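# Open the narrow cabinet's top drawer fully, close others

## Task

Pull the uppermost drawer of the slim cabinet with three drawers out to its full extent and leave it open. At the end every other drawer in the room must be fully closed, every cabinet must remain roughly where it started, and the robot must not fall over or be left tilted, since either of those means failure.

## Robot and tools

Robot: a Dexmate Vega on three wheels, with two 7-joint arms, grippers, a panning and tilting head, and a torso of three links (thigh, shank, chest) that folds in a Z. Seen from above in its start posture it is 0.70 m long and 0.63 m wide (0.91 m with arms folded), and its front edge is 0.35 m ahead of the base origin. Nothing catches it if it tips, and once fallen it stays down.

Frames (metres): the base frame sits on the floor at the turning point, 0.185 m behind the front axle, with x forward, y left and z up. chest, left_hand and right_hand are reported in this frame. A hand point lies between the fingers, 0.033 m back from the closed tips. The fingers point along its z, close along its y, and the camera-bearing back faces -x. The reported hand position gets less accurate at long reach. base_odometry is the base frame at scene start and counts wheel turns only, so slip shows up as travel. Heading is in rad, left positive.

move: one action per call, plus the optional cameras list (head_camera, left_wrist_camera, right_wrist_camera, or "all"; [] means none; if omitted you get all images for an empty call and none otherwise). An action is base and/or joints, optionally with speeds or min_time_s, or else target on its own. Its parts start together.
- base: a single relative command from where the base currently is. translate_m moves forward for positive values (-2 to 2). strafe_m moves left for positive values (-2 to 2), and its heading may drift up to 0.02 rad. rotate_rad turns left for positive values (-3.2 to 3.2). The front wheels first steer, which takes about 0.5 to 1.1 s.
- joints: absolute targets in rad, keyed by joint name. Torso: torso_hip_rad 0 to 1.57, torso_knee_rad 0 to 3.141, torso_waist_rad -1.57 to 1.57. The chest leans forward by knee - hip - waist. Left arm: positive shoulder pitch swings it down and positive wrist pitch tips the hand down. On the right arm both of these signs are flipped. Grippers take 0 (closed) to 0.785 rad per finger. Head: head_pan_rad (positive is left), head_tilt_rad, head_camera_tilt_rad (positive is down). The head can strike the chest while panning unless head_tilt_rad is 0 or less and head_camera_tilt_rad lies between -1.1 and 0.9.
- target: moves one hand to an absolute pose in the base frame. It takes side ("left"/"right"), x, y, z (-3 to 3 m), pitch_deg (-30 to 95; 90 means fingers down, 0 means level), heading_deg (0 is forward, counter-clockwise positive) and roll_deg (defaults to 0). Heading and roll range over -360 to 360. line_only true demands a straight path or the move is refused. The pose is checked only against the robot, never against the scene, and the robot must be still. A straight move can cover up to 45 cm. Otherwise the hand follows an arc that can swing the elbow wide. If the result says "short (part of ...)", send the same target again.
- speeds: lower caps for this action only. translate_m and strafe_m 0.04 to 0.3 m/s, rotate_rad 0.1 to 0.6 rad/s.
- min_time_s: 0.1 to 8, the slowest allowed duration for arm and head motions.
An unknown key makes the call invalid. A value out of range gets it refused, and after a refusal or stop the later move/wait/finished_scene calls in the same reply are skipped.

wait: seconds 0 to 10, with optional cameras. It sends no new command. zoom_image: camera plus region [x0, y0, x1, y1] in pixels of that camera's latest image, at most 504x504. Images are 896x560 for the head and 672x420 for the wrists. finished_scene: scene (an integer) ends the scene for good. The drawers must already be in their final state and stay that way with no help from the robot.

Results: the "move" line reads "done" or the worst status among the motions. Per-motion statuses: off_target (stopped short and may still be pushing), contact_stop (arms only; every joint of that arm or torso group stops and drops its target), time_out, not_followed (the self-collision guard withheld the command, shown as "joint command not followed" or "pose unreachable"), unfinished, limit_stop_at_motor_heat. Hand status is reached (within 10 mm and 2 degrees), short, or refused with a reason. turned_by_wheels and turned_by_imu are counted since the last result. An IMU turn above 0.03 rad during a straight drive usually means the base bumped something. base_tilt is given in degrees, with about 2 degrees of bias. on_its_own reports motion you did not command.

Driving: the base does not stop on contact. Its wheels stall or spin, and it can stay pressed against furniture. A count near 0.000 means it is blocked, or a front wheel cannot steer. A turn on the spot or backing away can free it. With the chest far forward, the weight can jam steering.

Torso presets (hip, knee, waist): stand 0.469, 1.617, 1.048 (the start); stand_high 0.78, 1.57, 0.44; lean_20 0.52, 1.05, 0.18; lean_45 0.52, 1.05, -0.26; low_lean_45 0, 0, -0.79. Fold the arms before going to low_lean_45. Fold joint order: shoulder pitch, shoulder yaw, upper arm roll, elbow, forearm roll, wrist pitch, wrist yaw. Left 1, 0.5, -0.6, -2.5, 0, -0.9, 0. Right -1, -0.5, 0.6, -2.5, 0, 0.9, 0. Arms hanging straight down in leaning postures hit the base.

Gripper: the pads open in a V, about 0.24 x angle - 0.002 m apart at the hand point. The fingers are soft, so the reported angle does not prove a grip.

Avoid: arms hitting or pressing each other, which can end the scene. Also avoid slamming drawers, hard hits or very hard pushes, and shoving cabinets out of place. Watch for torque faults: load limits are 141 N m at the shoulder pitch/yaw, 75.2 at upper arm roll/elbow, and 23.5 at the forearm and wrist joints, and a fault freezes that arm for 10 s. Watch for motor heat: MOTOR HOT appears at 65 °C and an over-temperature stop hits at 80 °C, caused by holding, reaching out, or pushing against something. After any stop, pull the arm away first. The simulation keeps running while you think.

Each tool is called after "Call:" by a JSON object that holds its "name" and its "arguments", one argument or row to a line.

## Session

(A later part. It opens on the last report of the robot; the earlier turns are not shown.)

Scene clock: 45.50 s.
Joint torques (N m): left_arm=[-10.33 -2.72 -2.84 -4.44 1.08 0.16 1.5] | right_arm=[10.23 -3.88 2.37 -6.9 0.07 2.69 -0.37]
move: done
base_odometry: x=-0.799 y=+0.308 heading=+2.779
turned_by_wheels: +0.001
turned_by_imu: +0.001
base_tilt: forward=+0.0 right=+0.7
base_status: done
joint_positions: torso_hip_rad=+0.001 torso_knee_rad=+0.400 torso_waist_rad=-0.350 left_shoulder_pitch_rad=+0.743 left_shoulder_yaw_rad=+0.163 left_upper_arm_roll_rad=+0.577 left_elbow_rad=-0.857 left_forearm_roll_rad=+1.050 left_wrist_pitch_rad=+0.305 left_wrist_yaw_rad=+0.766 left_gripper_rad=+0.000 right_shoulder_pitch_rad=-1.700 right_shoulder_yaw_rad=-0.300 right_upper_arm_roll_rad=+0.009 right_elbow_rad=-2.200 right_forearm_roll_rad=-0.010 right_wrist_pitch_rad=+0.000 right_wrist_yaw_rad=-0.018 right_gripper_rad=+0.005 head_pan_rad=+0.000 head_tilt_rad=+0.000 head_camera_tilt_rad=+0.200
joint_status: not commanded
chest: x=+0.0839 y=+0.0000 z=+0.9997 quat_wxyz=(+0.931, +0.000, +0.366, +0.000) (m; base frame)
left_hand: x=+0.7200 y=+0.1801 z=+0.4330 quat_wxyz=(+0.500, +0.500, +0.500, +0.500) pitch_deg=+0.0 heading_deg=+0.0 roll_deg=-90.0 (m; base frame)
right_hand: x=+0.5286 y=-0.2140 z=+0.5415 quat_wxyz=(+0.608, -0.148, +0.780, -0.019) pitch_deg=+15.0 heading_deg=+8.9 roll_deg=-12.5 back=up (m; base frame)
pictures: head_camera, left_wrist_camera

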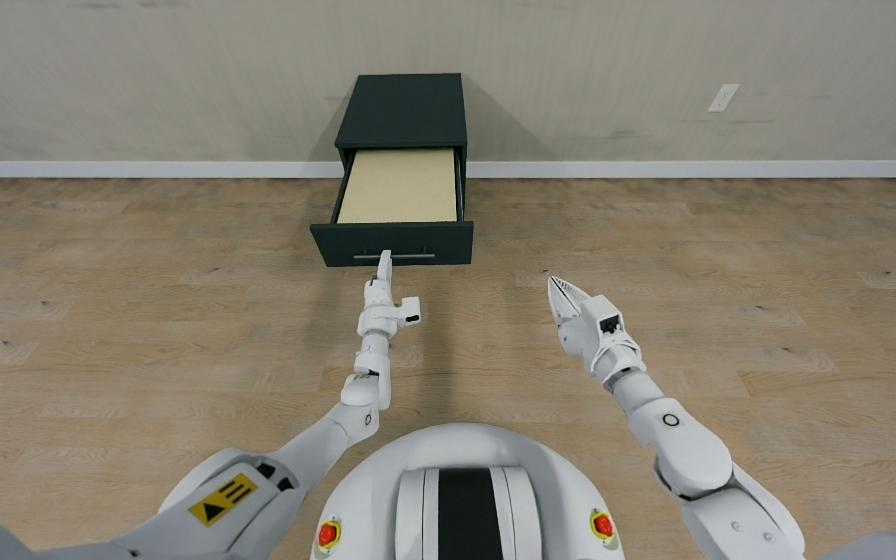

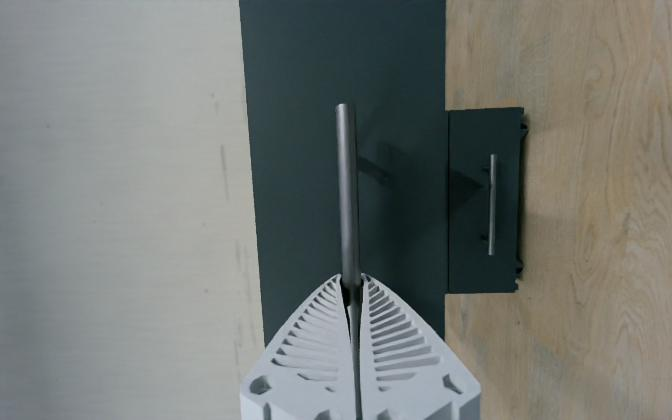

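Call:
{"name": "move", "arguments": {
  "base": {"translate_m": -0.012},
  "speeds": {"translate_m": 0.05},
  "cameras": ["head_camera", "left_wrist_camera"]
}}

Scene clock: 46.70 s.
Joint torques (N m): left_arm=[-10.33 -2.63 -2.85 -3.95 1.12 -0.8 1.39] | right_arm=[9.46 -3.92 2.58 -7.96 0.1 3.23 -0.45]
move: done
base_odometry: x=-0.788 y=+0.304 heading=+2.780
turned_by_wheels: +0.001
turned_by_imu: +0.001
base_tilt: forward=+0.0 right=+0.7
base_status: done
joint_positions: torso_hip_rad=+0.001 torso_knee_rad=+0.400 torso_waist_rad=-0.350 left_shoulder_pitch_rad=+0.743 left_shoulder_yaw_rad=+0.163 left_upper_arm_roll_rad=+0.577 left_elbow_rad=-0.857 left_forearm_roll_rad=+1.050 left_wrist_pitch_rad=+0.305 left_wrist_yaw_rad=+0.766 left_gripper_rad=+0.000 right_shoulder_pitch_rad=-1.700 right_shoulder_yaw_rad=-0.300 right_upper_arm_roll_rad=+0.009 right_elbow_rad=-2.200 right_forearm_roll_rad=-0.010 right_wrist_pitch_rad=+0.000 right_wrist_yaw_rad=-0.018 right_gripper_rad=+0.005 head_pan_rad=+0.000 head_tilt_rad=+0.000 head_camera_tilt_rad=+0.200
joint_status: not commanded
chest: x=+0.0839 y=+0.0000 z=+0.9997 quat_wxyz=(+0.931, +0.000, +0.366, +0.000) (m; base frame)
left_hand: x=+0.7200 y=+0.1801 z=+0.4330 quat_wxyz=(+0.500, +0.500, +0.500, +0.500) pitch_deg=+0.0 heading_deg=+0.0 roll_deg=-90.0 (m; base frame)
right_hand: x=+0.5286 y=-0.2140 z=+0.5415 quat_wxyz=(+0.608, -0.148, +0.780, -0.019) pitch_deg=+15.0 heading_deg=+8.9 roll_deg=-12.5 back=up (m; base frame)
pictures: head_camera, left_wrist_camera

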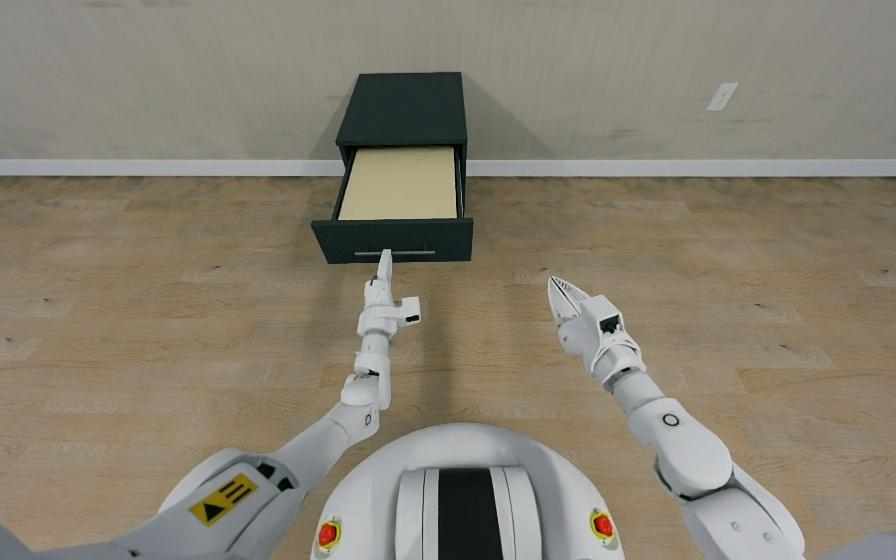

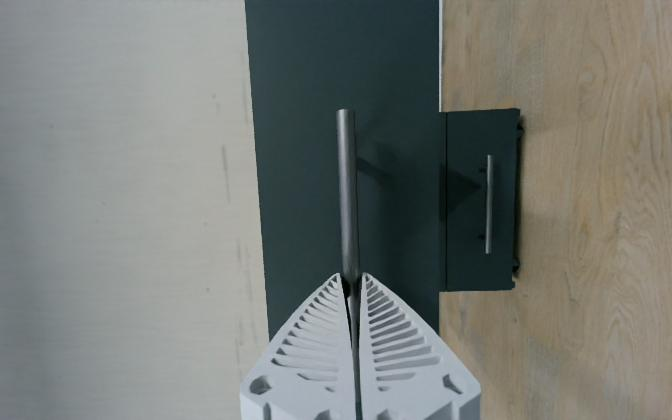

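Call:
{"name": "move", "arguments": {
  "joints": {"left_gripper_rad": 0.25}
}}

Call:
{"name": "move", "arguments": {
  "base": {"translate_m": -0.15},
  "cameras": ["all"]
}}

Scene clock: 47.63 s.
Joint torques (N m): left_arm=[-9.55 -2.65 -2.38 -5.78 1.19 -0.39 1.22] | right_arm=[10.19 -3.08 2.42 -7.75 0.13 2.54 -0.4]
move: done
base_odometry: x=-0.788 y=+0.304 heading=+2.780
turned_by_wheels: +0.000
turned_by_imu: +0.000
base_tilt: forward=+0.1 right=+0.8
base_status: not commanded
joint_positions: torso_hip_rad=+0.001 torso_knee_rad=+0.400 torso_waist_rad=-0.350 left_shoulder_pitch_rad=+0.743 left_shoulder_yaw_rad=+0.163 left_upper_arm_roll_rad=+0.577 left_elbow_rad=-0.857 left_forearm_roll_rad=+1.050 left_wrist_pitch_rad=+0.305 left_wrist_yaw_rad=+0.766 left_gripper_rad=+0.250 right_shoulder_pitch_rad=-1.700 right_shoulder_yaw_rad=-0.300 right_upper_arm_roll_rad=+0.009 right_elbow_rad=-2.200 right_forearm_roll_rad=-0.010 right_wrist_pitch_rad=+0.000 right_wrist_yaw_rad=-0.018 right_gripper_rad=+0.005 head_pan_rad=+0.000 head_tilt_rad=+0.000 head_camera_tilt_rad=+0.200
joint_status: all done
chest: x=+0.0839 y=+0.0000 z=+0.9997 quat_wxyz=(+0.931, +0.000, +0.366, +0.000) (m; base frame)
left_hand: x=+0.7200 y=+0.1801 z=+0.4330 quat_wxyz=(+0.500, +0.500, +0.500, +0.500) pitch_deg=+0.0 heading_deg=+0.0 roll_deg=-90.0 (m; base frame)
right_hand: x=+0.5286 y=-0.2140 z=+0.5415 quat_wxyz=(+0.608, -0.148, +0.780, -0.019) pitch_deg=+15.0 heading_deg=+8.9 roll_deg=-12.5 back=up (m; base frame)
pictures: none

Scene clock: 49.60 s.
Joint torques (N m): left_arm=[-10.09 -3.01 -2.34 -4.5 1.1 -0.8 1.13] | right_arm=[8.74 -3.54 2.09 -7.28 0.12 2.49 -0.31]
move: done
base_odometry: x=-0.647 y=+0.251 heading=+2.781
turned_by_wheels: +0.001
turned_by_imu: +0.001
base_tilt: forward=+0.0 right=+0.7
base_status: done
joint_positions: torso_hip_rad=+0.001 torso_knee_rad=+0.400 torso_waist_rad=-0.350 left_shoulder_pitch_rad=+0.743 left_shoulder_yaw_rad=+0.163 left_upper_arm_roll_rad=+0.577 left_elbow_rad=-0.857 left_forearm_roll_rad=+1.050 left_wrist_pitch_rad=+0.305 left_wrist_yaw_rad=+0.766 left_gripper_rad=+0.250 right_shoulder_pitch_rad=-1.700 right_shoulder_yaw_rad=-0.300 right_upper_arm_roll_rad=+0.009 right_elbow_rad=-2.200 right_forearm_roll_rad=-0.010 right_wrist_pitch_rad=+0.000 right_wrist_yaw_rad=-0.018 right_gripper_rad=+0.005 head_pan_rad=+0.000 head_tilt_rad=+0.000 head_camera_tilt_rad=+0.200
joint_status: not commanded
chest: x=+0.0839 y=+0.0000 z=+0.9997 quat_wxyz=(+0.931, +0.000, +0.366, +0.000) (m; base frame)
left_hand: x=+0.7200 y=+0.1801 z=+0.4330 quat_wxyz=(+0.500, +0.500, +0.500, +0.500) pitch_deg=+0.0 heading_deg=+0.0 roll_deg=-90.0 (m; base frame)
right_hand: x=+0.5286 y=-0.2140 z=+0.5415 quat_wxyz=(+0.608, -0.148, +0.780, -0.019) pitch_deg=+15.0 heading_deg=+8.9 roll_deg=-12.5 back=up (m; base frame)
pictures: head_camera, left_wrist_camera, right_wrist_camera

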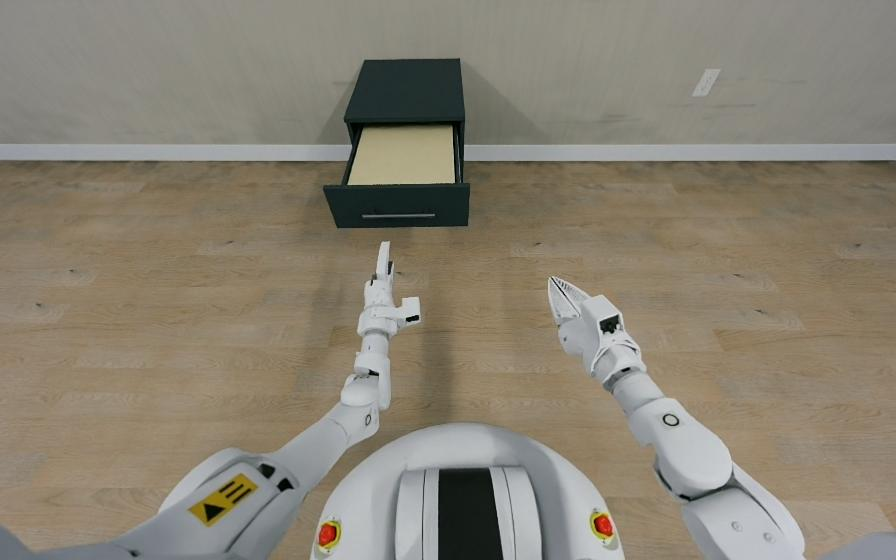

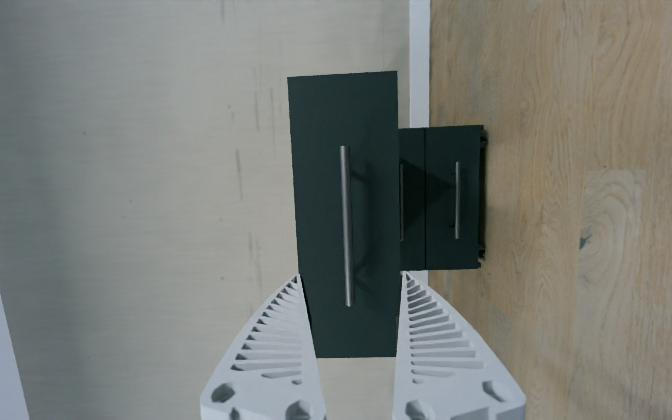

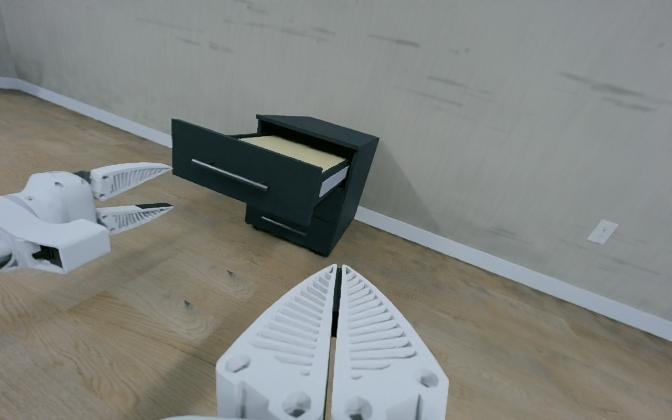

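Call:
{"name": "finished_scene", "arguments": {
  "scene": 2
}}

The scene is finished: the task was done.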